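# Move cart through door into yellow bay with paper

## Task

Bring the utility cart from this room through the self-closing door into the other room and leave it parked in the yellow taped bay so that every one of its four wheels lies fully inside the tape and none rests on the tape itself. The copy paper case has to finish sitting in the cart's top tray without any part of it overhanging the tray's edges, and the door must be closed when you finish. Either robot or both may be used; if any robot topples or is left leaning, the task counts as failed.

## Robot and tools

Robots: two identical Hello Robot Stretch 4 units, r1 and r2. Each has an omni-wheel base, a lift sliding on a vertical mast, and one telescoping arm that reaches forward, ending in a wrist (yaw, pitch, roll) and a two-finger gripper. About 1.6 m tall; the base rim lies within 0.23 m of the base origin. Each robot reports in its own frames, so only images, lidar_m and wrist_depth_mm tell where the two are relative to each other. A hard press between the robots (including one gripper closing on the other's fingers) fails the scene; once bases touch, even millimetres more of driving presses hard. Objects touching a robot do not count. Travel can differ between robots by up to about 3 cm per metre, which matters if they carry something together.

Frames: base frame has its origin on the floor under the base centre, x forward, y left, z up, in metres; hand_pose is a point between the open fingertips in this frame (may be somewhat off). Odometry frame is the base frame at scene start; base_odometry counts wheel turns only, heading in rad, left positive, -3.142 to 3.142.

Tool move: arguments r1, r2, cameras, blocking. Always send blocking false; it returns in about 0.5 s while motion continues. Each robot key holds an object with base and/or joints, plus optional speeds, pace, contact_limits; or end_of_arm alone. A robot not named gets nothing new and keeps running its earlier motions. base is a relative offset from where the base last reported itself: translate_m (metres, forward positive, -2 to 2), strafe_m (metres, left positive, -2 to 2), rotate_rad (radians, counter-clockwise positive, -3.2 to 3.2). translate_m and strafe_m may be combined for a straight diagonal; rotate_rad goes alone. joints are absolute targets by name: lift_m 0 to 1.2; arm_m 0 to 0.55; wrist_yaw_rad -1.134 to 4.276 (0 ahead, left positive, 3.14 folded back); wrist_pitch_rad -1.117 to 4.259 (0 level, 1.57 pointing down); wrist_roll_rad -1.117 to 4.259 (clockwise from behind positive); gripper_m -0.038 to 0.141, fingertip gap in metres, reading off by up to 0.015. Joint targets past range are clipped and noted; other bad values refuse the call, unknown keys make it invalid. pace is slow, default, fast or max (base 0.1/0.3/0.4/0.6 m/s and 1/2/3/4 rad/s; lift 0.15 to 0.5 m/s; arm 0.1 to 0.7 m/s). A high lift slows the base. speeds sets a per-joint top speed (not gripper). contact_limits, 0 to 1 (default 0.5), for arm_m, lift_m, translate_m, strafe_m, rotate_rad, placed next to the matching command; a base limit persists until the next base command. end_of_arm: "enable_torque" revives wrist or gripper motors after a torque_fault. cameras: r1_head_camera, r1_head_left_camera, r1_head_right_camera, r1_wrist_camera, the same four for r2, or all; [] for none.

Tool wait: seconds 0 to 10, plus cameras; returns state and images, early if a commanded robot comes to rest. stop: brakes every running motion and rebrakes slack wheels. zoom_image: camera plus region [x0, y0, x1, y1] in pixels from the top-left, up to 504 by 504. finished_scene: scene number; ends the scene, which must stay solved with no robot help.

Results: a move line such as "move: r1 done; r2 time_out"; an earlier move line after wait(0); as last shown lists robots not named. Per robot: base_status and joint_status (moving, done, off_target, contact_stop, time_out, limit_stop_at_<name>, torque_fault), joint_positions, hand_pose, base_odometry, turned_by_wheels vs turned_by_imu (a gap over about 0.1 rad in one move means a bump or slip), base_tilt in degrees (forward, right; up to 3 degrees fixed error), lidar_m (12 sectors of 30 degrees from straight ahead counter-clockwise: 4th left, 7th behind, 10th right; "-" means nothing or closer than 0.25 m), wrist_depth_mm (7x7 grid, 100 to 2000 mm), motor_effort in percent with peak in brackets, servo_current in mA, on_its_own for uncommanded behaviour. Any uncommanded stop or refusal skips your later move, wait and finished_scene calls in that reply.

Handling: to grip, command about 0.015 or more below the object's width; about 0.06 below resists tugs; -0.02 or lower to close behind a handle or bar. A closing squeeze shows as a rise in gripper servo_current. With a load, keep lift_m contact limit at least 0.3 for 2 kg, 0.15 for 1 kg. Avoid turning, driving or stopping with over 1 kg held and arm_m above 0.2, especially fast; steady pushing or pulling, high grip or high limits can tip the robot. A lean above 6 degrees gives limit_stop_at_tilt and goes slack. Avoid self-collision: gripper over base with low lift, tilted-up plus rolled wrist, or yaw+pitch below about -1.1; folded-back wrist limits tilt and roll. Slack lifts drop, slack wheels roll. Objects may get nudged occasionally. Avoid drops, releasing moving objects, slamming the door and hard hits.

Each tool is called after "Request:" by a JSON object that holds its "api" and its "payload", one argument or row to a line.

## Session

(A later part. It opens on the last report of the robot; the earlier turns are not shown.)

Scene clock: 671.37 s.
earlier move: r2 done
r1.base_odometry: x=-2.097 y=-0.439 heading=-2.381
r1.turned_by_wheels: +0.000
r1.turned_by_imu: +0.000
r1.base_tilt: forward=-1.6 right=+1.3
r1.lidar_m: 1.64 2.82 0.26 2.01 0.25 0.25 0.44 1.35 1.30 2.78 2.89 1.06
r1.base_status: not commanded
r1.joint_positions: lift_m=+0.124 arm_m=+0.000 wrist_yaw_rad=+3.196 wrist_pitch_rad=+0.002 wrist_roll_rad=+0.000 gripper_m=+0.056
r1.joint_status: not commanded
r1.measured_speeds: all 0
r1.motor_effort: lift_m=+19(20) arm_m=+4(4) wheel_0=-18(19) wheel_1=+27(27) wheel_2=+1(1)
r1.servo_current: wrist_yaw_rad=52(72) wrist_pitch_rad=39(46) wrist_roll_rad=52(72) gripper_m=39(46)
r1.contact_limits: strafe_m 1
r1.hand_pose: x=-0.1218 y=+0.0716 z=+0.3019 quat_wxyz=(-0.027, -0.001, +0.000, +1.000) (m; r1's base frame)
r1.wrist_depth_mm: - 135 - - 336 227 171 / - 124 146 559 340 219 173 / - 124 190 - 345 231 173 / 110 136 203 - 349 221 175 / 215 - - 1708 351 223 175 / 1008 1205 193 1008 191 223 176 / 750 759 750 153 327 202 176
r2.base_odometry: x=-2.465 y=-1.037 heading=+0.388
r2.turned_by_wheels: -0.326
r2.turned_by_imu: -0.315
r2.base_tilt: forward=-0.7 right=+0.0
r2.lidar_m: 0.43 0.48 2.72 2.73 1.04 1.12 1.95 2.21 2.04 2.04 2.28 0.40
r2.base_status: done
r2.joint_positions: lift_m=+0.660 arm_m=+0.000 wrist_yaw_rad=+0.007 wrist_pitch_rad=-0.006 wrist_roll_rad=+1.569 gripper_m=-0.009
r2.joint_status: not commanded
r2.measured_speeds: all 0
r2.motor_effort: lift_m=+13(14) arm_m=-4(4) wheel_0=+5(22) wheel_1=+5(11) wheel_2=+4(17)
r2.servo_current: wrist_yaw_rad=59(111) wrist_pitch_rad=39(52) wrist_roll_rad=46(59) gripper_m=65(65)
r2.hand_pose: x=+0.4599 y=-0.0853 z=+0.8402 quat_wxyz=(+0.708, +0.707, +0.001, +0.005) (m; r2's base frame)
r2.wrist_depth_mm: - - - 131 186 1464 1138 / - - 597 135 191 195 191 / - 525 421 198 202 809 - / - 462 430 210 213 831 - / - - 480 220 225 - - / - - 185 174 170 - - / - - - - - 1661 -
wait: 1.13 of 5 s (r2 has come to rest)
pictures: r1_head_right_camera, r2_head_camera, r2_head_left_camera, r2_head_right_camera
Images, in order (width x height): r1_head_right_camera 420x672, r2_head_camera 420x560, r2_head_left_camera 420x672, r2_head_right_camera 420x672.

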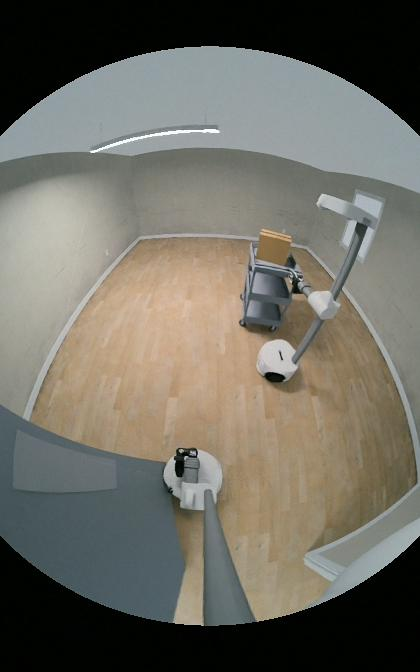

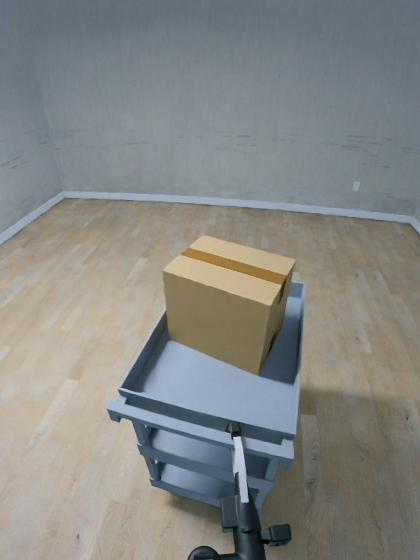

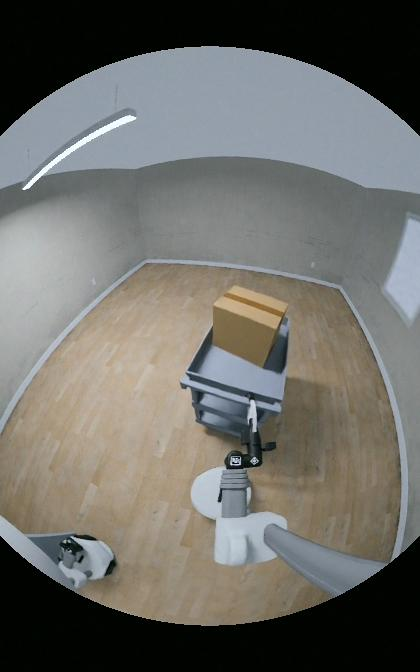

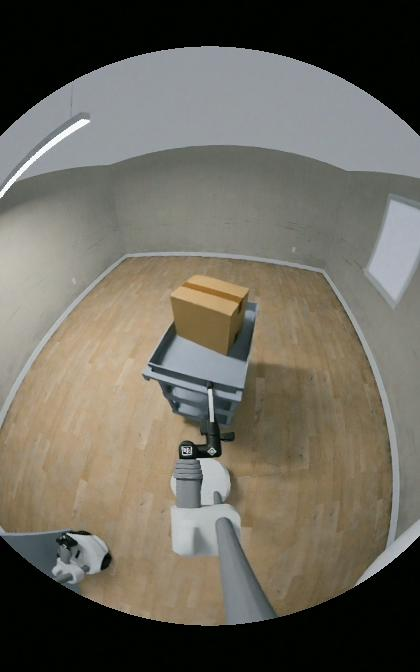

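Request:
{"api": "move", "payload": {
  "blocking": false,
  "cameras": [],
  "r2": {"base":{"rotate_rad":-0.075},"pace":"slow"}
}}

Request:
{"api": "wait", "payload": {
  "seconds": 5,
  "cameras": []
}}

Request:
{"api": "move", "payload": {
  "blocking": false,
  "cameras": [],
  "r2": {"base":{"translate_m":-0.4},"pace":"slow","contact_limits":{"translate_m":0.35}}
}}

Request:
{"api": "wait", "payload": {
  "seconds": 8,
  "cameras": ["r2_head_camera","r2_head_left_camera","r2_head_right_camera","r1_head_right_camera"]
}}

Scene clock: 684.90 s.
move: r2 moving
r1: as last shown
r1.lidar_m: 1.80 2.83 0.25 2.01 0.25 0.25 0.47 1.32 1.33 2.80 2.86 1.05
r1.motor_effort: lift_m=+19(19) arm_m=+4(4) wheel_0=-18(18) wheel_1=+27(27) wheel_2=+1(1)
r1.servo_current: wrist_yaw_rad=33(72) wrist_pitch_rad=39(46) wrist_roll_rad=46(65) gripper_m=39(46)
r1.contact_limits: strafe_m 1
r1.wrist_depth_mm: - 135 - - 338 227 171 / - 124 145 564 342 218 173 / - 124 189 - 343 231 174 / 110 135 202 - 347 221 174 / 216 - - 1661 349 223 176 / 1025 1229 193 1025 191 224 176 / 759 759 750 153 330 202 176
r2.base_odometry: x=-2.465 y=-1.037 heading=+0.315
r2.turned_by_wheels: -0.073
r2.turned_by_imu: -0.070
r2.base_tilt: forward=-0.7 right=+0.1
r2.lidar_m: 0.41 0.47 2.76 2.73 1.09 1.07 1.96 2.13 2.05 2.01 2.20 0.39
r2.base_status: rotate_rad moving
r2.joint_positions: lift_m=+0.660 arm_m=+0.000 wrist_yaw_rad=+0.005 wrist_pitch_rad=-0.006 wrist_roll_rad=+1.569 gripper_m=-0.009
r2.joint_status: not commanded
r2.measured_speeds: translate_m=+0.001 strafe_m=-0.001 rotate_rad=-0.063 lift_m=+0.000 arm_m=+0.000 wrist_yaw_rad=-0.067 wrist_pitch_rad=+0.000 wrist_roll_rad=+0.000
r2.motor_effort: lift_m=+13(14) arm_m=-4(4) wheel_0=+8(16) wheel_1=+5(8) wheel_2=+4(11)
r2.servo_current: wrist_yaw_rad=52(65) wrist_pitch_rad=46(52) wrist_roll_rad=46(52) gripper_m=59(65)
r2.hand_pose: x=+0.4598 y=-0.0859 z=+0.8402 quat_wxyz=(+0.708, +0.707, +0.000, +0.004) (m; r2's base frame)
r2.wrist_depth_mm: - - - 145 145 1708 1229 / - - - 150 206 208 206 / - - 559 156 211 798 - / - 445 430 217 220 820 - / - - 459 225 228 - - / - - 186 175 179 - - / - - 554 - - - -
pictures: none
No camera images: "cameras" was empty.

Scene clock: 685.33 s.
earlier move: r2 done
r1.base_odometry: x=-2.097 y=-0.439 heading=-2.381
r1.turned_by_wheels: +0.000
r1.turned_by_imu: +0.000
r1.base_tilt: forward=-1.6 right=+1.3
r1.lidar_m: 1.76 2.81 0.25 2.00 0.26 0.25 0.45 1.33 1.31 2.80 2.90 1.06
r1.base_status: not commanded
r1.joint_positions: lift_m=+0.124 arm_m=+0.000 wrist_yaw_rad=+3.196 wrist_pitch_rad=+0.002 wrist_roll_rad=+0.000 gripper_m=+0.056
r1.joint_status: not commanded
r1.measured_speeds: all 0
r1.motor_effort: lift_m=+19(19) arm_m=+4(4) wheel_0=-18(18) wheel_1=+27(27) wheel_2=+1(1)
r1.servo_current: wrist_yaw_rad=46(72) wrist_pitch_rad=39(46) wrist_roll_rad=46(65) gripper_m=39(52)
r1.contact_limits: strafe_m 1
r1.hand_pose: x=-0.1218 y=+0.0716 z=+0.3019 quat_wxyz=(-0.027, -0.001, +0.000, +1.000) (m; r1's base frame)
r1.wrist_depth_mm: - 135 - - 334 226 171 / - 124 146 564 340 218 173 / - 124 190 - 343 231 174 / 110 136 202 - 347 221 174 / 216 - - 1661 351 223 175 / 1008 1205 195 1025 190 224 176 / 750 759 759 153 329 202 176
r2.base_odometry: x=-2.465 y=-1.037 heading=+0.314
r2.turned_by_wheels: -0.001
r2.turned_by_imu: -0.001
r2.base_tilt: forward=-0.7 right=+0.1
r2.lidar_m: 0.39 0.46 2.76 2.73 1.05 1.08 1.97 2.11 2.07 2.02 2.21 0.40
r2.base_status: done
r2.joint_positions: lift_m=+0.660 arm_m=+0.000 wrist_yaw_rad=+0.000 wrist_pitch_rad=-0.006 wrist_roll_rad=+1.569 gripper_m=-0.009
r2.joint_status: not commanded
r2.measured_speeds: all 0
r2.motor_effort: lift_m=+13(14) arm_m=-4(5) wheel_0=+2(16) wheel_1=+5(8) wheel_2=+3(11)
r2.servo_current: wrist_yaw_rad=46(65) wrist_pitch_rad=46(52) wrist_roll_rad=46(52) gripper_m=65(72)
r2.hand_pose: x=+0.4593 y=-0.0875 z=+0.8402 quat_wxyz=(+0.708, +0.707, -0.002, +0.002) (m; r2's base frame)
r2.wrist_depth_mm: - - - 148 148 1756 1205 / - - - 153 210 211 209 / - - 539 159 215 798 - / - 455 433 220 222 820 - / - - 455 227 229 842 - / - - 186 175 170 - - / - - 535 - - - -
wait: 0.43 of 5 s (r2 has come to rest)
pictures: none
No camera images: "cameras" was empty.

Scene clock: 685.83 s.
move: r2 moving
r1: as last shown
r1.lidar_m: 1.81 2.84 0.25 2.01 0.25 0.25 0.45 1.31 1.29 2.81 1.24 1.05
r1.servo_current: wrist_yaw_rad=52(59) wrist_pitch_rad=39(46) wrist_roll_rad=59(65) gripper_m=33(46)
r1.contact_limits: strafe_m 1
r1.wrist_depth_mm: - 135 - - 338 227 171 / - 123 146 564 340 219 173 / - 124 190 - 343 231 174 / 110 136 202 - 347 221 175 / 216 - - 1661 349 223 175 / 1008 1205 194 1025 191 224 176 / 759 750 768 154 330 202 176
r2.base_odometry: x=-2.476 y=-1.041 heading=+0.314
r2.turned_by_wheels: +0.000
r2.turned_by_imu: +0.000
r2.base_tilt: forward=-0.6 right=+0.1
r2.lidar_m: 0.42 0.48 2.76 2.71 1.08 1.05 1.92 2.10 2.04 2.02 2.20 0.43
r2.base_status: translate_m moving
r2.joint_positions: lift_m=+0.660 arm_m=+0.000 wrist_yaw_rad=+0.000 wrist_pitch_rad=-0.006 wrist_roll_rad=+1.569 gripper_m=-0.009
r2.joint_status: not commanded
r2.measured_speeds: translate_m=-0.050 strafe_m=+0.001 rotate_rad=-0.001 lift_m=+0.000 arm_m=+0.000 wrist_yaw_rad=+0.006 wrist_pitch_rad=+0.000 wrist_roll_rad=+0.000
r2.motor_effort: lift_m=+13(14) arm_m=-4(4) wheel_0=-4(13) wheel_1=-8(8) wheel_2=+15(16)
r2.servo_current: wrist_yaw_rad=46(52) wrist_pitch_rad=39(46) wrist_roll_rad=59(65) gripper_m=65(72)
r2.contact_limits: translate_m 0.35
r2.hand_pose: x=+0.4594 y=-0.0873 z=+0.8402 quat_wxyz=(+0.708, +0.707, -0.002, +0.002) (m; r2's base frame)
r2.wrist_depth_mm: - - - 147 147 1661 1229 / - - - 152 208 210 208 / - - 554 158 213 788 - / - 449 433 219 222 809 - / - - 462 224 229 842 - / - - 185 176 170 - - / - - 554 - - - -
pictures: none
No camera images: "cameras" was empty.

Scene clock: 690.63 s.
earlier move: r2 done
r1.base_odometry: x=-2.097 y=-0.439 heading=-2.381
r1.turned_by_wheels: +0.000
r1.turned_by_imu: +0.000
r1.base_tilt: forward=-1.6 right=+1.3
r1.lidar_m: 4.86 2.81 0.25 2.00 0.25 0.25 0.47 1.30 1.30 2.80 0.83 0.85
r1.base_status: not commanded
r1.joint_positions: lift_m=+0.124 arm_m=+0.000 wrist_yaw_rad=+3.196 wrist_pitch_rad=+0.002 wrist_roll_rad=+0.000 gripper_m=+0.056
r1.joint_status: not commanded
r1.measured_speeds: all 0
r1.motor_effort: lift_m=+19(20) arm_m=+4(4) wheel_0=-18(19) wheel_1=+27(28) wheel_2=+1(1)
r1.servo_current: wrist_yaw_rad=46(65) wrist_pitch_rad=39(52) wrist_roll_rad=52(72) gripper_m=39(46)
r1.contact_limits: strafe_m 1
r1.hand_pose: x=-0.1218 y=+0.0716 z=+0.3019 quat_wxyz=(-0.027, -0.001, +0.000, +1.000) (m; r1's base frame)
r1.wrist_depth_mm: - 135 - - 334 227 171 / - 124 146 564 342 219 172 / - 124 190 - 343 230 174 / 110 136 202 - 349 220 175 / 215 - - 1708 351 223 175 / 1008 1205 194 1008 191 224 175 / 759 768 759 153 329 202 176
r2.base_odometry: x=-2.845 y=-1.160 heading=+0.313
r2.turned_by_wheels: -0.001
r2.turned_by_imu: -0.002
r2.base_tilt: forward=-0.7 right=+0.1
r2.lidar_m: 0.44 0.59 2.83 2.77 0.83 1.54 1.54 1.69 1.97 1.97 2.15 0.37
r2.base_status: done
r2.joint_positions: lift_m=+0.660 arm_m=+0.000 wrist_yaw_rad=-0.004 wrist_pitch_rad=-0.006 wrist_roll_rad=+1.569 gripper_m=-0.009
r2.joint_status: not commanded
r2.measured_speeds: all 0
r2.motor_effort: lift_m=+14(14) arm_m=-4(5) wheel_0=-8(15) wheel_1=-5(9) wheel_2=+5(17)
r2.servo_current: wrist_yaw_rad=46(65) wrist_pitch_rad=46(52) wrist_roll_rad=39(65) gripper_m=59(72)
r2.contact_limits: translate_m 0.35
r2.hand_pose: x=+0.4590 y=-0.0886 z=+0.8402 quat_wxyz=(+0.708, +0.707, -0.003, +0.001) (m; r2's base frame)
r2.wrist_depth_mm: - - 504 114 110 159 - / - 433 114 109 110 732 - / - 421 392 178 183 - - / - - 462 138 202 - - / - - 544 153 224 - - / - - 185 182 170 1921 - / - - - - - 1756 496
wait: 4.80 of 8 s (r2 has come to rest)
pictures: r1_head_right_camera, r2_head_camera, r2_head_left_camera, r2_head_right_camera
Images, in order (width x height): r1_head_right_camera 420x672, r2_head_camera 420x560, r2_head_left_camera 420x672, r2_head_right_camera 420x672.

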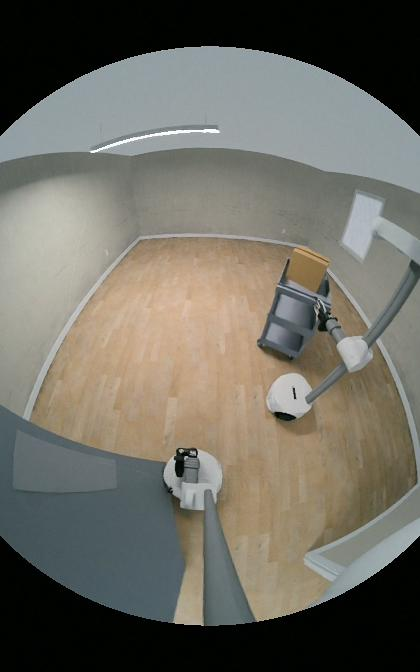

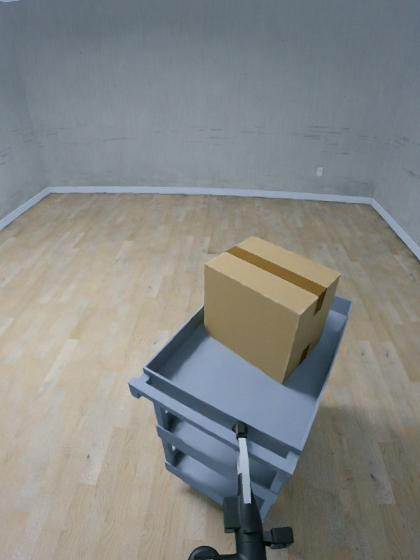

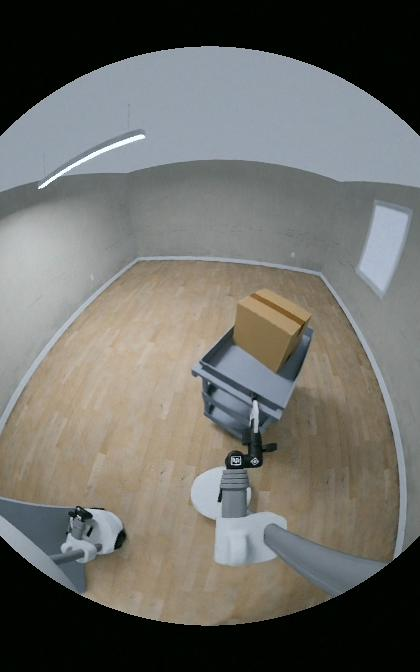

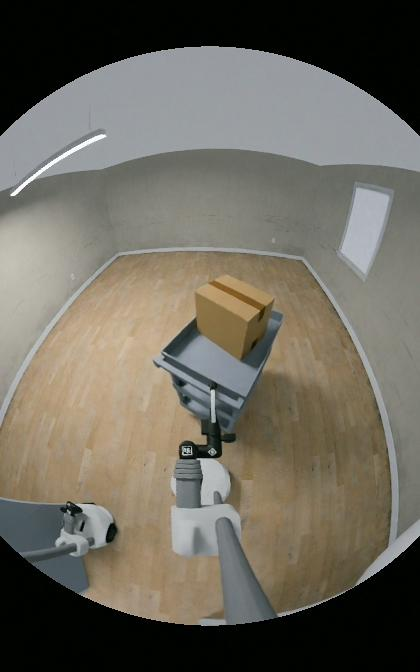

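Request:
{"api": "move", "payload": {
  "blocking": false,
  "cameras": [],
  "r2": {"base":{"rotate_rad":-0.06},"pace":"slow"}
}}

Request:
{"api": "wait", "payload": {
  "seconds": 5,
  "cameras": []
}}

Request:
{"api": "move", "payload": {
  "blocking": false,
  "cameras": [],
  "r2": {"base":{"translate_m":-0.2,"strafe_m":0.14},"pace":"slow","contact_limits":{"translate_m":0.35}}
}}

Request:
{"api": "wait", "payload": {
  "seconds": 8,
  "cameras": ["r2_head_camera","r2_head_right_camera","r1_head_right_camera"]
}}

Scene clock: 709.80 s.
move: r2 moving
r1: as last shown
r1.lidar_m: 4.87 2.77 0.25 1.97 0.25 0.25 0.49 1.32 1.30 2.80 0.82 0.85
r1.motor_effort: lift_m=+19(19) arm_m=+4(4) wheel_0=-18(19) wheel_1=+27(27) wheel_2=+1(1)
r1.servo_current: wrist_yaw_rad=39(65) wrist_pitch_rad=46(46) wrist_roll_rad=46(52) gripper_m=33(46)
r1.contact_limits: strafe_m 1
r1.wrist_depth_mm: - 135 - - 336 227 170 / - 124 146 564 340 219 172 / - 124 190 - 343 231 173 / 110 135 202 - 347 221 175 / 216 - - 1661 351 224 176 / 1008 1229 195 1025 190 223 176 / 741 741 759 153 327 202 176
r2.base_odometry: x=-2.845 y=-1.160 heading=+0.256
r2.turned_by_wheels: -0.058
r2.turned_by_imu: -0.056
r2.base_tilt: forward=-0.7 right=+0.0
r2.lidar_m: 0.43 0.56 2.86 2.76 0.82 0.98 1.55 1.66 2.01 1.98 2.11 0.37
r2.base_status: rotate_rad moving
r2.joint_positions: lift_m=+0.660 arm_m=+0.000 wrist_yaw_rad=+0.005 wrist_pitch_rad=-0.006 wrist_roll_rad=+1.569 gripper_m=-0.009
r2.joint_status: not commanded
r2.measured_speeds: translate_m=+0.000 strafe_m=+0.000 rotate_rad=-0.010 lift_m=+0.000 arm_m=+0.000 wrist_yaw_rad=+0.003 wrist_pitch_rad=+0.000 wrist_roll_rad=+0.000
r2.motor_effort: lift_m=+14(14) arm_m=-4(4) wheel_0=+14(14) wheel_1=+5(6) wheel_2=+9(9)
r2.servo_current: wrist_yaw_rad=52(59) wrist_pitch_rad=46(52) wrist_roll_rad=39(52) gripper_m=59(65)
r2.hand_pose: x=+0.4598 y=-0.0858 z=+0.8402 quat_wxyz=(+0.708, +0.707, +0.000, +0.004) (m; r2's base frame)
r2.wrist_depth_mm: - - - 148 144 161 - / - 455 113 109 110 169 - / - 421 387 121 182 - - / - - 452 136 200 - - / - - 535 151 221 - - / - - 186 171 170 1863 - / - - - - - 1708 500
pictures: none
No camera images: "cameras" was empty.

Scene clock: 710.07 s.
earlier move: r2 done
r1.base_odometry: x=-2.097 y=-0.439 heading=-2.381
r1.turned_by_wheels: +0.000
r1.turned_by_imu: +0.000
r1.base_tilt: forward=-1.6 right=+1.3
r1.lidar_m: 4.87 2.81 0.25 2.00 0.25 0.25 0.46 1.33 1.31 2.78 0.82 0.85
r1.base_status: not commanded
r1.joint_positions: lift_m=+0.124 arm_m=+0.000 wrist_yaw_rad=+3.196 wrist_pitch_rad=+0.002 wrist_roll_rad=+0.000 gripper_m=+0.056
r1.joint_status: not commanded
r1.measured_speeds: all 0
r1.motor_effort: lift_m=+19(19) arm_m=+4(4) wheel_0=-18(19) wheel_1=+27(27) wheel_2=+1(1)
r1.servo_current: wrist_yaw_rad=46(65) wrist_pitch_rad=46(46) wrist_roll_rad=59(59) gripper_m=39(46)
r1.contact_limits: strafe_m 1
r1.hand_pose: x=-0.1218 y=+0.0716 z=+0.3019 quat_wxyz=(-0.027, -0.001, +0.000, +1.000) (m; r1's base frame)
r1.wrist_depth_mm: - 135 - - 336 228 171 / - 124 146 564 340 218 172 / - 124 190 - 343 229 173 / 110 136 202 - 347 221 174 / 216 - - 1708 351 223 175 / 991 1205 193 1025 191 224 176 / 741 750 768 153 329 201 176
r2.base_odometry: x=-2.845 y=-1.160 heading=+0.256
r2.turned_by_wheels: +0.000
r2.turned_by_imu: +0.000
r2.base_tilt: forward=-0.7 right=+0.0
r2.lidar_m: 0.42 0.54 2.84 2.77 0.82 0.99 1.54 1.67 2.03 1.97 2.12 0.38
r2.base_status: done
r2.joint_positions: lift_m=+0.660 arm_m=+0.000 wrist_yaw_rad=+0.005 wrist_pitch_rad=-0.006 wrist_roll_rad=+1.569 gripper_m=-0.009
r2.joint_status: not commanded
r2.measured_speeds: all 0
r2.motor_effort: lift_m=+13(14) arm_m=-4(4) wheel_0=+12(14) wheel_1=+5(6) wheel_2=+8(9)
r2.servo_current: wrist_yaw_rad=52(59) wrist_pitch_rad=46(52) wrist_roll_rad=52(52) gripper_m=59(65)
r2.hand_pose: x=+0.4598 y=-0.0858 z=+0.8402 quat_wxyz=(+0.708, +0.707, +0.000, +0.004) (m; r2's base frame)
r2.wrist_depth_mm: - - - 147 144 162 - / - 480 114 110 110 169 - / - 415 384 121 182 820 - / - - 449 136 200 - - / - - 535 151 220 - - / - - 186 171 170 1863 - / - - - - - 1661 500
wait: 0.27 of 5 s (r2 has come to rest)
pictures: none
No camera images: "cameras" was empty.

Scene clock: 710.57 s.
move: r2 moving
r1: as last shown
r1.lidar_m: 4.87 2.80 0.25 1.98 0.25 0.25 0.47 1.31 1.29 2.81 0.81 0.86
r1.motor_effort: lift_m=+19(19) arm_m=+4(4) wheel_0=-18(18) wheel_1=+27(28) wheel_2=+1(1)
r1.servo_current: wrist_yaw_rad=52(65) wrist_pitch_rad=39(46) wrist_roll_rad=39(59) gripper_m=39(52)
r1.contact_limits: strafe_m 1
r1.wrist_depth_mm: - 135 - - 336 227 171 / - 124 146 569 340 219 172 / - 124 190 - 343 231 174 / 110 135 201 - 347 221 175 / 216 - - 1618 349 224 175 / 1008 1182 194 1025 190 224 176 / 741 759 741 153 329 202 176
r2.base_odometry: x=-2.858 y=-1.156 heading=+0.256
r2.turned_by_wheels: +0.001
r2.turned_by_imu: +0.001
r2.base_tilt: forward=-0.7 right=+0.1
r2.lidar_m: 0.44 0.53 2.83 2.76 0.81 0.93 1.55 1.65 2.03 1.99 2.09 0.38
r2.base_status: translate_m moving; strafe_m moving
r2.joint_positions: lift_m=+0.660 arm_m=+0.000 wrist_yaw_rad=+0.005 wrist_pitch_rad=-0.006 wrist_roll_rad=+1.569 gripper_m=-0.009
r2.joint_status: not commanded
r2.measured_speeds: translate_m=-0.045 strafe_m=+0.030 rotate_rad=-0.001 lift_m=+0.000 arm_m=+0.000 wrist_yaw_rad=+0.000 wrist_pitch_rad=+0.000 wrist_roll_rad=+0.000
r2.motor_effort: lift_m=+13(14) arm_m=-4(4) wheel_0=-9(9) wheel_1=+5(6) wheel_2=+14(15)
r2.servo_current: wrist_yaw_rad=39(59) wrist_pitch_rad=46(52) wrist_roll_rad=39(59) gripper_m=65(65)
r2.contact_limits: translate_m 0.35
r2.hand_pose: x=+0.4598 y=-0.0858 z=+0.8402 quat_wxyz=(+0.708, +0.707, +0.000, +0.004) (m; r2's base frame)
r2.wrist_depth_mm: - - - 135 107 164 165 / - 492 117 114 112 172 - / - 421 397 181 186 820 - / - - 455 139 203 - - / - - 530 151 224 - - / - - 186 180 171 1863 - / - - - - - 1863 504
pictures: none
No camera images: "cameras" was empty.

Scene clock: 713.70 s.
earlier move: r2 done
r1.base_odometry: x=-2.097 y=-0.439 heading=-2.381
r1.turned_by_wheels: +0.000
r1.turned_by_imu: +0.000
r1.base_tilt: forward=-1.6 right=+1.3
r1.lidar_m: 4.89 2.81 0.25 1.99 0.25 0.25 0.48 1.32 1.31 2.80 0.60 0.68
r1.base_status: not commanded
r1.joint_positions: lift_m=+0.124 arm_m=+0.000 wrist_yaw_rad=+3.196 wrist_pitch_rad=+0.002 wrist_roll_rad=+0.000 gripper_m=+0.056
r1.joint_status: not commanded
r1.measured_speeds: all 0
r1.motor_effort: lift_m=+19(20) arm_m=+4(4) wheel_0=-18(19) wheel_1=+27(28) wheel_2=+1(1)
r1.servo_current: wrist_yaw_rad=46(72) wrist_pitch_rad=39(52) wrist_roll_rad=33(72) gripper_m=39(52)
r1.contact_limits: strafe_m 1
r1.hand_pose: x=-0.1218 y=+0.0716 z=+0.3019 quat_wxyz=(-0.027, -0.001, +0.000, +1.000) (m; r1's base frame)
r1.wrist_depth_mm: - 135 - - 334 228 171 / - 124 146 559 338 219 172 / - 124 189 - 343 231 174 / 110 135 202 - 347 221 175 / 216 - - 1661 351 223 175 / 1008 1229 194 1008 191 223 175 / 750 741 741 153 327 203 176
r2.base_odometry: x=-3.074 y=-1.076 heading=+0.255
r2.turned_by_wheels: -0.001
r2.turned_by_imu: -0.003
r2.base_tilt: forward=-0.7 right=+0.1
r2.lidar_m: 0.46 3.55 2.74 0.71 0.60 1.24 1.35 1.44 2.09 2.10 0.87 0.35
r2.base_status: done
r2.joint_positions: lift_m=+0.660 arm_m=+0.000 wrist_yaw_rad=-0.009 wrist_pitch_rad=-0.006 wrist_roll_rad=+1.569 gripper_m=-0.009
r2.joint_status: not commanded
r2.measured_speeds: all 0
r2.motor_effort: lift_m=+14(14) arm_m=-4(4) wheel_0=-10(19) wheel_1=+2(6) wheel_2=+3(15)
r2.servo_current: wrist_yaw_rad=65(72) wrist_pitch_rad=46(52) wrist_roll_rad=39(59) gripper_m=65(72)
r2.contact_limits: translate_m 0.35
r2.hand_pose: x=+0.4585 y=-0.0901 z=+0.8402 quat_wxyz=(+0.708, +0.707, -0.005, -0.001) (m; r2's base frame)
r2.wrist_depth_mm: - 325 315 - - 105 - / - 382 353 - - - - / - - - - - - - / - - - - - - - / - - - - 237 1921 539 / - - 176 153 182 1756 492 / - - - - - 1464 1205
wait: 3.13 of 8 s (r2 has come to rest)
pictures: r1_head_right_camera, r2_head_camera, r2_head_right_camera
Images, in order (width x height): r1_head_right_camera 420x672, r2_head_camera 420x560, r2_head_right_camera 420x672.

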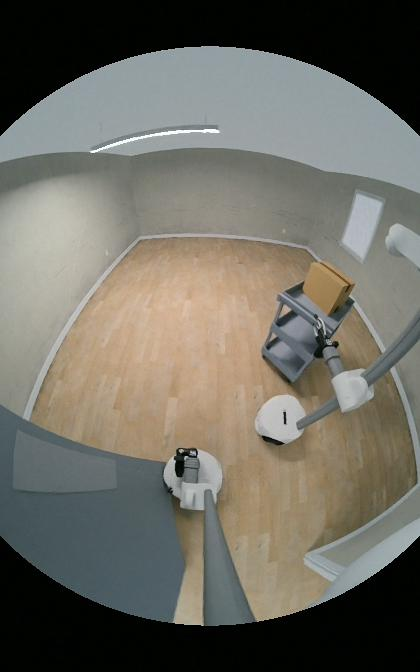

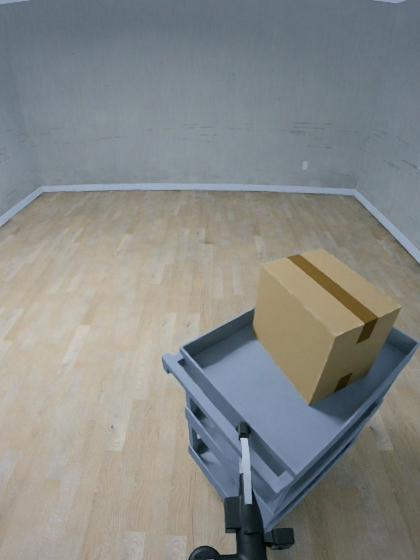

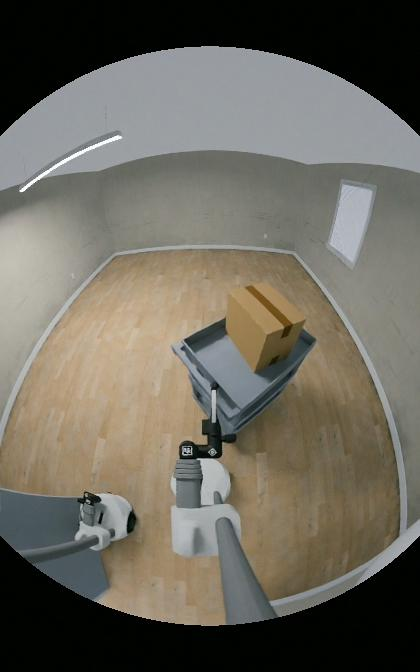

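Request:
{"api": "move", "payload": {
  "blocking": false,
  "cameras": [],
  "r2": {"base":{"rotate_rad":-0.5},"pace":"slow"}
}}

Request:
{"api": "wait", "payload": {
  "seconds": 5,
  "cameras": []
}}

Request:
{"api": "move", "payload": {
  "blocking": false,
  "cameras": [],
  "r2": {"base":{"strafe_m":0.5},"pace":"slow","contact_limits":{"strafe_m":0.4}}
}}

Request:
{"api": "wait", "payload": {
  "seconds": 8,
  "cameras": ["r2_head_camera","r2_head_right_camera","r1_head_right_camera"]
}}

Scene clock: 728.47 s.
move: r2 moving
r1: as last shown
r1.lidar_m: 4.87 2.79 0.25 1.99 0.25 0.25 0.49 1.34 1.32 2.80 0.58 0.71
r1.motor_effort: lift_m=+19(19) arm_m=+4(4) wheel_0=-18(19) wheel_1=+27(27) wheel_2=+1(1)
r1.servo_current: wrist_yaw_rad=59(65) wrist_pitch_rad=46(46) wrist_roll_rad=39(59) gripper_m=46(46)
r1.contact_limits: strafe_m 1
r1.wrist_depth_mm: - 135 - - 336 227 171 / - 124 146 564 338 220 172 / - 124 190 - 343 231 174 / 110 135 202 - 347 220 175 / 216 - - 1661 349 222 175 / 1025 1229 194 1008 191 224 175 / 750 750 750 153 329 202 176
r2.base_odometry: x=-3.074 y=-1.075 heading=+0.132
r2.turned_by_wheels: -0.123
r2.turned_by_imu: -0.118
r2.base_tilt: forward=-0.7 right=+0.0
r2.lidar_m: 0.44 0.68 2.82 2.64 0.56 0.68 1.36 1.35 1.85 2.07 2.17 0.37
r2.base_status: rotate_rad moving
r2.joint_positions: lift_m=+0.660 arm_m=+0.000 wrist_yaw_rad=+0.013 wrist_pitch_rad=-0.006 wrist_roll_rad=+1.569 gripper_m=-0.009
r2.joint_status: not commanded
r2.measured_speeds: translate_m=-0.001 strafe_m=+0.001 rotate_rad=-0.481 lift_m=+0.000 arm_m=+0.000 wrist_yaw_rad=+0.068 wrist_pitch_rad=+0.000 wrist_roll_rad=+0.000
r2.motor_effort: lift_m=+13(14) arm_m=-4(4) wheel_0=+15(15) wheel_1=+9(11) wheel_2=+12(12)
r2.servo_current: wrist_yaw_rad=78(78) wrist_pitch_rad=46(46) wrist_roll_rad=46(59) gripper_m=65(65)
r2.hand_pose: x=+0.4604 y=-0.0837 z=+0.8402 quat_wxyz=(+0.708, +0.707, +0.003, +0.007) (m; r2's base frame)
r2.wrist_depth_mm: - 327 327 115 109 107 - / - 366 340 - - 120 - / - - - - - - - / - - - - - - - / - - - - - 1808 544 / - - 176 162 181 1863 496 / - - - - - 445 449
pictures: none
No camera images: "cameras" was empty.

Scene clock: 729.67 s.
earlier move: r2 done
r1.base_odometry: x=-2.097 y=-0.439 heading=-2.381
r1.turned_by_wheels: +0.000
r1.turned_by_imu: +0.000
r1.base_tilt: forward=-1.6 right=+1.3
r1.lidar_m: 4.87 2.78 0.25 2.02 0.25 0.25 0.47 1.32 1.31 2.78 0.59 0.66
r1.base_status: not commanded
r1.joint_positions: lift_m=+0.124 arm_m=+0.000 wrist_yaw_rad=+3.196 wrist_pitch_rad=+0.002 wrist_roll_rad=+0.000 gripper_m=+0.056
r1.joint_status: not commanded
r1.measured_speeds: all 0
r1.motor_effort: lift_m=+19(20) arm_m=+4(4) wheel_0=-18(19) wheel_1=+27(28) wheel_2=+1(1)
r1.servo_current: wrist_yaw_rad=39(65) wrist_pitch_rad=46(46) wrist_roll_rad=52(59) gripper_m=46(52)
r1.contact_limits: strafe_m 1
r1.hand_pose: x=-0.1218 y=+0.0716 z=+0.3019 quat_wxyz=(-0.027, -0.001, +0.000, +1.000) (m; r1's base frame)
r1.wrist_depth_mm: - 135 - - 338 229 171 / - 124 146 559 342 219 172 / - 124 190 - 345 230 174 / 110 135 202 - 347 220 175 / 215 - - 1618 351 223 175 / 991 1229 193 1025 191 224 175 / 741 750 759 153 329 202 176
r2.base_odometry: x=-3.074 y=-1.076 heading=-0.243
r2.turned_by_wheels: -0.375
r2.turned_by_imu: -0.361
r2.base_tilt: forward=-0.7 right=+0.1
r2.lidar_m: 0.42 0.47 3.44 2.71 0.67 0.60 1.30 1.36 1.45 2.13 2.09 0.39
r2.base_status: done
r2.joint_positions: lift_m=+0.660 arm_m=+0.000 wrist_yaw_rad=+0.003 wrist_pitch_rad=-0.006 wrist_roll_rad=+1.569 gripper_m=-0.009
r2.joint_status: not commanded
r2.measured_speeds: all 0
r2.motor_effort: lift_m=+13(14) arm_m=+3(4) wheel_0=+7(22) wheel_1=+5(13) wheel_2=+10(15)
r2.servo_current: wrist_yaw_rad=52(104) wrist_pitch_rad=46(52) wrist_roll_rad=46(65) gripper_m=59(65)
r2.hand_pose: x=+0.4596 y=-0.0865 z=+0.8402 quat_wxyz=(+0.708, +0.707, -0.001, +0.003) (m; r2's base frame)
r2.wrist_depth_mm: - - - - - 1756 1229 / - - - 150 207 209 208 / - - 574 157 213 788 - / - 459 436 219 220 820 - / - - 459 226 228 842 - / - - 186 176 180 - - / - - 544 - - - -
wait: 1.20 of 5 s (r2 has come to rest)
pictures: none
No camera images: "cameras" was empty.

Scene clock: 730.17 s.
move: r2 moving
r1: as last shown
r1.lidar_m: 4.86 2.79 0.25 2.00 0.25 0.25 0.47 1.33 1.31 2.80 0.58 0.65
r1.motor_effort: lift_m=+19(19) arm_m=+4(4) wheel_0=-18(19) wheel_1=+27(27) wheel_2=+1(1)
r1.servo_current: wrist_yaw_rad=39(72) wrist_pitch_rad=39(46) wrist_roll_rad=46(59) gripper_m=39(46)
r1.contact_limits: strafe_m 1
r1.wrist_depth_mm: - 135 - - 336 228 171 / - 124 146 554 340 220 172 / - 124 189 - 342 230 174 / 110 135 202 - 347 220 174 / 216 - - 1661 349 223 176 / 1008 1205 193 1042 191 224 175 / 768 759 768 153 325 202 176
r2.base_odometry: x=-3.070 y=-1.062 heading=-0.243
r2.turned_by_wheels: +0.000
r2.turned_by_imu: +0.000
r2.base_tilt: forward=-0.7 right=+0.1
r2.lidar_m: 0.41 0.48 3.43 2.66 0.70 0.59 1.27 1.36 1.45 2.14 2.11 0.40
r2.base_status: strafe_m moving
r2.joint_positions: lift_m=+0.660 arm_m=+0.000 wrist_yaw_rad=+0.001 wrist_pitch_rad=-0.006 wrist_roll_rad=+1.569 gripper_m=-0.009
r2.joint_status: not commanded
r2.measured_speeds: translate_m=+0.000 strafe_m=+0.056 rotate_rad=+0.002 lift_m=+0.000 arm_m=+0.000 wrist_yaw_rad=-0.022 wrist_pitch_rad=+0.000 wrist_roll_rad=+0.000
r2.motor_effort: lift_m=+13(14) arm_m=+3(4) wheel_0=-10(11) wheel_1=+6(9) wheel_2=+1(9)
r2.servo_current: wrist_yaw_rad=52(52) wrist_pitch_rad=46(52) wrist_roll_rad=39(52) gripper_m=59(65)
r2.contact_limits: strafe_m 0.4
r2.hand_pose: x=+0.4594 y=-0.0871 z=+0.8402 quat_wxyz=(+0.708, +0.707, -0.002, +0.002) (m; r2's base frame)
r2.wrist_depth_mm: - - - 150 - 1808 1255 / - - - 153 209 211 210 / - - 554 160 215 788 - / - 469 439 220 221 820 - / - - 459 227 229 842 - / - - 186 177 170 - - / - - 535 - - - -
pictures: none
No camera images: "cameras" was empty.

Scene clock: 735.80 s.
earlier move: r2 done
r1.base_odometry: x=-2.097 y=-0.439 heading=-2.381
r1.turned_by_wheels: +0.000
r1.turned_by_imu: +0.000
r1.base_tilt: forward=-1.6 right=+1.3
r1.lidar_m: 0.44 2.82 0.25 1.99 0.25 0.25 0.45 1.34 1.32 2.80 1.31 0.44
r1.base_status: not commanded
r1.joint_positions: lift_m=+0.124 arm_m=+0.000 wrist_yaw_rad=+3.196 wrist_pitch_rad=+0.002 wrist_roll_rad=+0.000 gripper_m=+0.056
r1.joint_status: not commanded
r1.measured_speeds: all 0
r1.motor_effort: lift_m=+19(20) arm_m=+4(4) wheel_0=-18(19) wheel_1=+28(28) wheel_2=+1(1)
r1.servo_current: wrist_yaw_rad=46(72) wrist_pitch_rad=46(52) wrist_roll_rad=65(78) gripper_m=39(46)
r1.contact_limits: strafe_m 1
r1.hand_pose: x=-0.1218 y=+0.0716 z=+0.3019 quat_wxyz=(-0.027, -0.001, +0.000, +1.000) (m; r1's base frame)
r1.wrist_depth_mm: - 135 - - 336 228 171 / - 124 146 559 340 219 172 / - 124 190 - 343 231 173 / 110 136 202 - 347 220 175 / 216 - - 1661 349 223 176 / 1008 1205 194 1025 191 224 176 / 759 750 750 153 329 202 176
r2.base_odometry: x=-2.953 y=-0.591 heading=-0.244
r2.turned_by_wheels: +0.000
r2.turned_by_imu: -0.002
r2.base_tilt: forward=-0.7 right=+0.1
r2.lidar_m: 0.48 4.25 2.84 2.24 2.19 0.71 0.47 0.51 1.69 2.49 0.81 0.37
r2.base_status: done
r2.joint_positions: lift_m=+0.660 arm_m=+0.000 wrist_yaw_rad=-0.009 wrist_pitch_rad=-0.006 wrist_roll_rad=+1.569 gripper_m=-0.009
r2.joint_status: not commanded
r2.measured_speeds: all 0
r2.motor_effort: lift_m=+13(14) arm_m=-4(4) wheel_0=-9(17) wheel_1=+3(9) wheel_2=-2(9)
r2.servo_current: wrist_yaw_rad=72(78) wrist_pitch_rad=46(52) wrist_roll_rad=59(65) gripper_m=65(72)
r2.contact_limits: strafe_m 0.4
r2.hand_pose: x=+0.4585 y=-0.0900 z=+0.8402 quat_wxyz=(+0.708, +0.707, -0.005, -0.001) (m; r2's base frame)
r2.wrist_depth_mm: 340 324 309 105 - - - / - 387 373 - - - - / - - - - - - - / - - - - - - - / - - - - - - 525 / - - 168 137 183 1618 488 / - - - - - 1618 1255
wait: 5.63 of 8 s (r2 has come to rest)
pictures: r1_head_right_camera, r2_head_camera, r2_head_right_camera
Images, in order (width x height): r1_head_right_camera 420x672, r2_head_camera 420x560, r2_head_right_camera 420x672.

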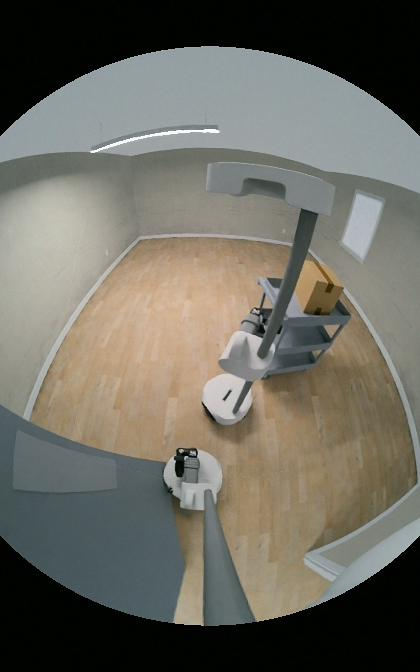

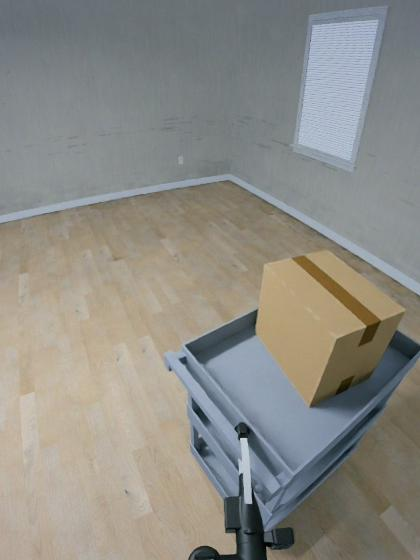

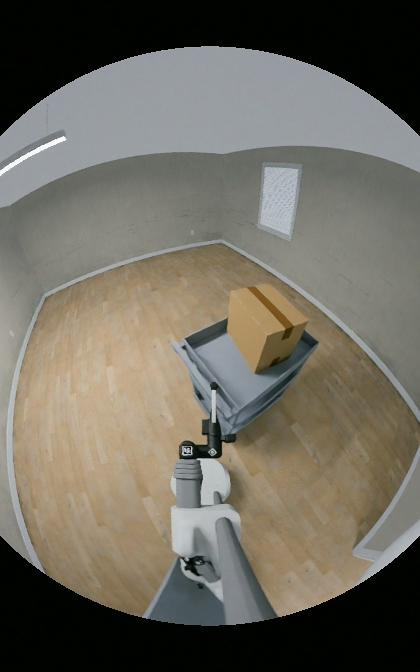

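Request:
{"api": "move", "payload": {
  "blocking": false,
  "cameras": [],
  "r2": {"base":{"rotate_rad":-0.5},"pace":"slow"}
}}

Request:
{"api": "wait", "payload": {
  "seconds": 5,
  "cameras": []
}}

Request:
{"api": "move", "payload": {
  "blocking": false,
  "cameras": [],
  "r2": {"base":{"translate_m":-0.28,"strafe_m":0.2},"pace":"slow","contact_limits":{"translate_m":0.4}}
}}

Request:
{"api": "wait", "payload": {
  "seconds": 8,
  "cameras": ["r2_head_camera","r2_head_right_camera","r1_head_right_camera"]
}}

Scene clock: 746.07 s.
move: r2 moving
r1: as last shown
r1.lidar_m: 0.46 2.81 0.25 2.00 0.25 0.25 0.48 1.34 1.32 2.80 1.31 0.46
r1.motor_effort: lift_m=+19(20) arm_m=+4(4) wheel_0=-17(18) wheel_1=+27(27) wheel_2=+1(1)
r1.servo_current: wrist_yaw_rad=39(65) wrist_pitch_rad=39(46) wrist_roll_rad=46(52) gripper_m=46(46)
r1.contact_limits: strafe_m 1
r1.wrist_depth_mm: - 135 - - 334 226 171 / - 124 146 564 340 219 172 / - 124 190 - 345 231 173 / 110 135 202 - 347 221 175 / 216 - - 1618 349 222 176 / 1025 1255 194 1025 191 224 175 / 750 750 768 153 329 202 175
r2.base_odometry: x=-2.953 y=-0.591 heading=-0.367
r2.turned_by_wheels: -0.123
r2.turned_by_imu: -0.119
r2.base_tilt: forward=-0.7 right=+0.0
r2.lidar_m: 0.43 4.24 3.20 2.29 2.20 2.26 0.51 0.48 1.70 2.18 2.55 0.39
r2.base_status: rotate_rad moving
r2.joint_positions: lift_m=+0.660 arm_m=+0.000 wrist_yaw_rad=+0.012 wrist_pitch_rad=-0.006 wrist_roll_rad=+1.569 gripper_m=-0.009
r2.joint_status: not commanded
r2.measured_speeds: translate_m=+0.001 strafe_m=+0.000 rotate_rad=-0.485 lift_m=+0.000 arm_m=+0.000 wrist_yaw_rad=+0.065 wrist_pitch_rad=+0.000 wrist_roll_rad=+0.000
r2.motor_effort: lift_m=+14(14) arm_m=-3(4) wheel_0=+17(18) wheel_1=+9(9) wheel_2=+13(13)
r2.servo_current: wrist_yaw_rad=78(78) wrist_pitch_rad=39(52) wrist_roll_rad=46(52) gripper_m=59(72)
r2.hand_pose: x=+0.4603 y=-0.0841 z=+0.8402 quat_wxyz=(+0.708, +0.707, +0.002, +0.006) (m; r2's base frame)
r2.wrist_depth_mm: - 329 324 117 115 - - / - 364 349 - - 114 - / - - 418 - - - - / - - - - - - - / - - - - - - 539 / - - 176 184 181 1863 500 / - - - - 137 455 452
pictures: none
No camera images: "cameras" was empty.

Scene clock: 747.27 s.
earlier move: r2 done
r1.base_odometry: x=-2.097 y=-0.439 heading=-2.381
r1.turned_by_wheels: +0.000
r1.turned_by_imu: +0.000
r1.base_tilt: forward=-1.6 right=+1.3
r1.lidar_m: 0.47 2.81 0.25 1.98 0.26 0.25 0.45 1.35 1.32 2.80 1.14 0.44
r1.base_status: not commanded
r1.joint_positions: lift_m=+0.124 arm_m=+0.000 wrist_yaw_rad=+3.196 wrist_pitch_rad=+0.002 wrist_roll_rad=+0.000 gripper_m=+0.056
r1.joint_status: not commanded
r1.measured_speeds: all 0
r1.motor_effort: lift_m=+19(20) arm_m=+4(4) wheel_0=-18(19) wheel_1=+27(27) wheel_2=+1(1)
r1.servo_current: wrist_yaw_rad=46(72) wrist_pitch_rad=46(46) wrist_roll_rad=59(65) gripper_m=33(46)
r1.contact_limits: strafe_m 1
r1.hand_pose: x=-0.1218 y=+0.0716 z=+0.3019 quat_wxyz=(-0.027, -0.001, +0.000, +1.000) (m; r1's base frame)
r1.wrist_depth_mm: - 135 - - 336 227 171 / - 124 146 564 340 218 172 / - 124 190 - 345 231 173 / 110 135 202 - 347 220 175 / 216 - - 1618 347 224 175 / 1008 1205 194 1008 191 224 176 / 750 759 759 153 327 202 176
r2.base_odometry: x=-2.953 y=-0.591 heading=-0.743
r2.turned_by_wheels: -0.376
r2.turned_by_imu: -0.363
r2.base_tilt: forward=-0.7 right=+0.1
r2.lidar_m: 0.41 0.45 4.23 2.84 2.23 2.20 0.73 0.47 0.51 1.65 2.56 0.41
r2.base_status: done
r2.joint_positions: lift_m=+0.660 arm_m=+0.000 wrist_yaw_rad=+0.005 wrist_pitch_rad=-0.006 wrist_roll_rad=+1.569 gripper_m=-0.009
r2.joint_status: not commanded
r2.measured_speeds: all 0
r2.motor_effort: lift_m=+13(14) arm_m=-4(4) wheel_0=+3(23) wheel_1=+4(11) wheel_2=+6(15)
r2.servo_current: wrist_yaw_rad=52(91) wrist_pitch_rad=46(52) wrist_roll_rad=46(52) gripper_m=65(72)
r2.hand_pose: x=+0.4598 y=-0.0859 z=+0.8402 quat_wxyz=(+0.708, +0.707, +0.000, +0.004) (m; r2's base frame)
r2.wrist_depth_mm: - - - - - 1756 1229 / - - - 148 149 211 1118 / - - 597 155 212 741 - / - 480 433 217 220 820 - / - - 459 225 229 - - / - - 186 176 169 - - / - - 544 - - - -
wait: 1.20 of 5 s (r2 has come to rest)
pictures: none
No camera images: "cameras" was empty.

Scene clock: 747.77 s.
move: r2 moving
r1: as last shown
r1.lidar_m: 0.47 2.80 0.25 1.99 0.25 0.25 0.47 1.34 1.31 2.79 1.16 0.45
r1.servo_current: wrist_yaw_rad=59(65) wrist_pitch_rad=39(46) wrist_roll_rad=65(65) gripper_m=46(46)
r1.contact_limits: strafe_m 1
r1.wrist_depth_mm: - 135 - - 336 228 171 / - 124 145 564 340 219 172 / - 124 190 - 342 230 173 / 110 135 202 - 349 221 175 / 216 - - 1661 349 223 175 / 1025 1205 193 1025 191 224 176 / 750 768 750 153 329 202 175
r2.base_odometry: x=-2.956 y=-0.578 heading=-0.742
r2.turned_by_wheels: +0.000
r2.turned_by_imu: +0.000
r2.base_tilt: forward=-0.7 right=+0.1
r2.lidar_m: 0.39 0.47 4.24 2.79 2.22 2.18 0.70 0.47 0.55 1.71 2.59 0.43
r2.base_status: translate_m moving; strafe_m moving
r2.joint_positions: lift_m=+0.660 arm_m=+0.000 wrist_yaw_rad=+0.005 wrist_pitch_rad=-0.006 wrist_roll_rad=+1.569 gripper_m=-0.009
r2.joint_status: not commanded
r2.measured_speeds: translate_m=-0.044 strafe_m=+0.031 rotate_rad=-0.002 lift_m=+0.000 arm_m=+0.000 wrist_yaw_rad=+0.000 wrist_pitch_rad=+0.000 wrist_roll_rad=+0.000
r2.motor_effort: lift_m=+13(14) arm_m=-4(4) wheel_0=-9(15) wheel_1=+3(4) wheel_2=+15(16)
r2.servo_current: wrist_yaw_rad=52(59) wrist_pitch_rad=52(52) wrist_roll_rad=46(59) gripper_m=59(72)
r2.contact_limits: translate_m 0.4
r2.hand_pose: x=+0.4598 y=-0.0859 z=+0.8402 quat_wxyz=(+0.708, +0.707, +0.000, +0.004) (m; r2's base frame)
r2.wrist_depth_mm: - - - - - 1808 1229 / - - - 148 150 211 1118 / - - 585 155 212 750 - / - 473 433 217 220 820 - / - - 455 220 230 - - / - - 186 177 171 - - / - - 549 - - - -
pictures: none
No camera images: "cameras" was empty.

Scene clock: 751.90 s.
earlier move: r2 done
r1.base_odometry: x=-2.097 y=-0.439 heading=-2.381
r1.turned_by_wheels: +0.000
r1.turned_by_imu: +0.000
r1.base_tilt: forward=-1.6 right=+1.3
r1.lidar_m: 0.42 0.43 0.25 1.98 0.25 0.25 0.44 1.33 1.32 2.81 0.84 0.72
r1.base_status: not commanded
r1.joint_positions: lift_m=+0.124 arm_m=+0.000 wrist_yaw_rad=+3.196 wrist_pitch_rad=+0.002 wrist_roll_rad=+0.000 gripper_m=+0.056
r1.joint_status: not commanded
r1.measured_speeds: all 0
r1.motor_effort: lift_m=+19(20) arm_m=+4(4) wheel_0=-18(19) wheel_1=+27(28) wheel_2=+1(1)
r1.servo_current: wrist_yaw_rad=65(78) wrist_pitch_rad=39(52) wrist_roll_rad=39(72) gripper_m=33(46)
r1.contact_limits: strafe_m 1
r1.hand_pose: x=-0.1218 y=+0.0716 z=+0.3019 quat_wxyz=(-0.027, -0.001, +0.000, +1.000) (m; r1's base frame)
r1.wrist_depth_mm: - 135 - - 336 227 171 / - 124 146 559 338 219 172 / - 124 190 - 343 231 174 / 109 135 202 - 351 220 175 / 216 - - 1618 351 222 175 / 1025 1182 194 1008 191 224 175 / 750 768 750 153 329 202 176
r2.base_odometry: x=-3.024 y=-0.254 heading=-0.744
r2.turned_by_wheels: -0.001
r2.turned_by_imu: -0.003
r2.base_tilt: forward=-0.7 right=+0.1
r2.lidar_m: 0.46 4.32 4.26 2.37 1.88 1.85 1.98 0.53 0.41 0.48 2.55 0.37
r2.base_status: done
r2.joint_positions: lift_m=+0.660 arm_m=+0.000 wrist_yaw_rad=-0.009 wrist_pitch_rad=-0.006 wrist_roll_rad=+1.569 gripper_m=-0.009
r2.joint_status: not commanded
r2.measured_speeds: all 0
r2.motor_effort: lift_m=+14(14) arm_m=-4(4) wheel_0=-12(17) wheel_1=+2(7) wheel_2=+1(16)
r2.servo_current: wrist_yaw_rad=65(72) wrist_pitch_rad=39(59) wrist_roll_rad=52(65) gripper_m=59(72)
r2.contact_limits: translate_m 0.4
r2.hand_pose: x=+0.4585 y=-0.0899 z=+0.8402 quat_wxyz=(+0.708, +0.707, -0.005, -0.001) (m; r2's base frame)
r2.wrist_depth_mm: - 338 334 127 126 126 - / - 377 362 - 108 126 - / - - 455 - - - - / - - - - - - - / - - - - - 1708 - / - - 169 155 183 1756 508 / - - - - - 462 1138
wait: 4.13 of 8 s (r2 has come to rest)
pictures: r1_head_right_camera, r2_head_camera, r2_head_right_camera
Images, in order (width x height): r1_head_right_camera 420x672, r2_head_camera 420x560, r2_head_right_camera 420x672.

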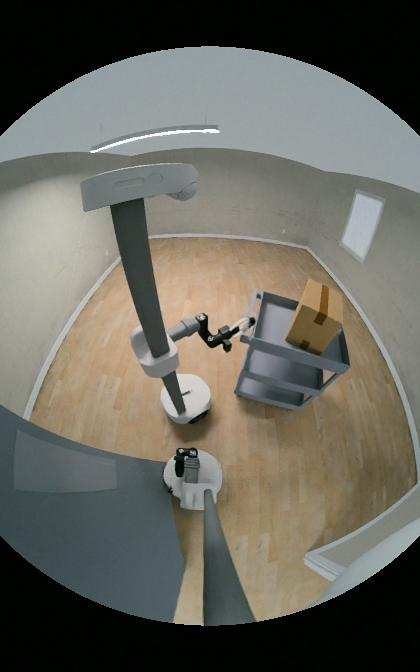

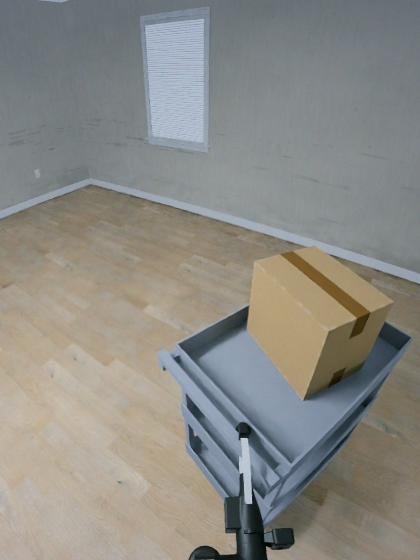

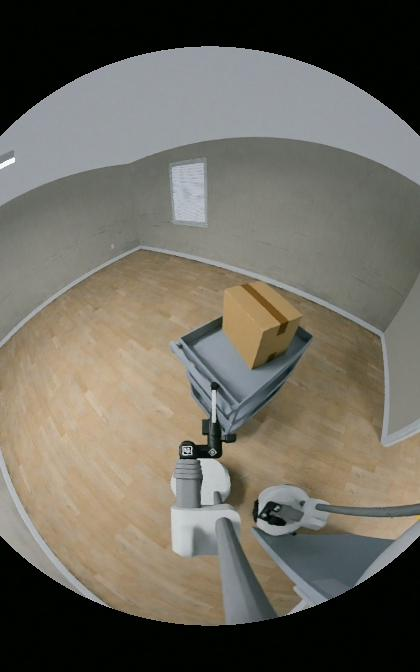

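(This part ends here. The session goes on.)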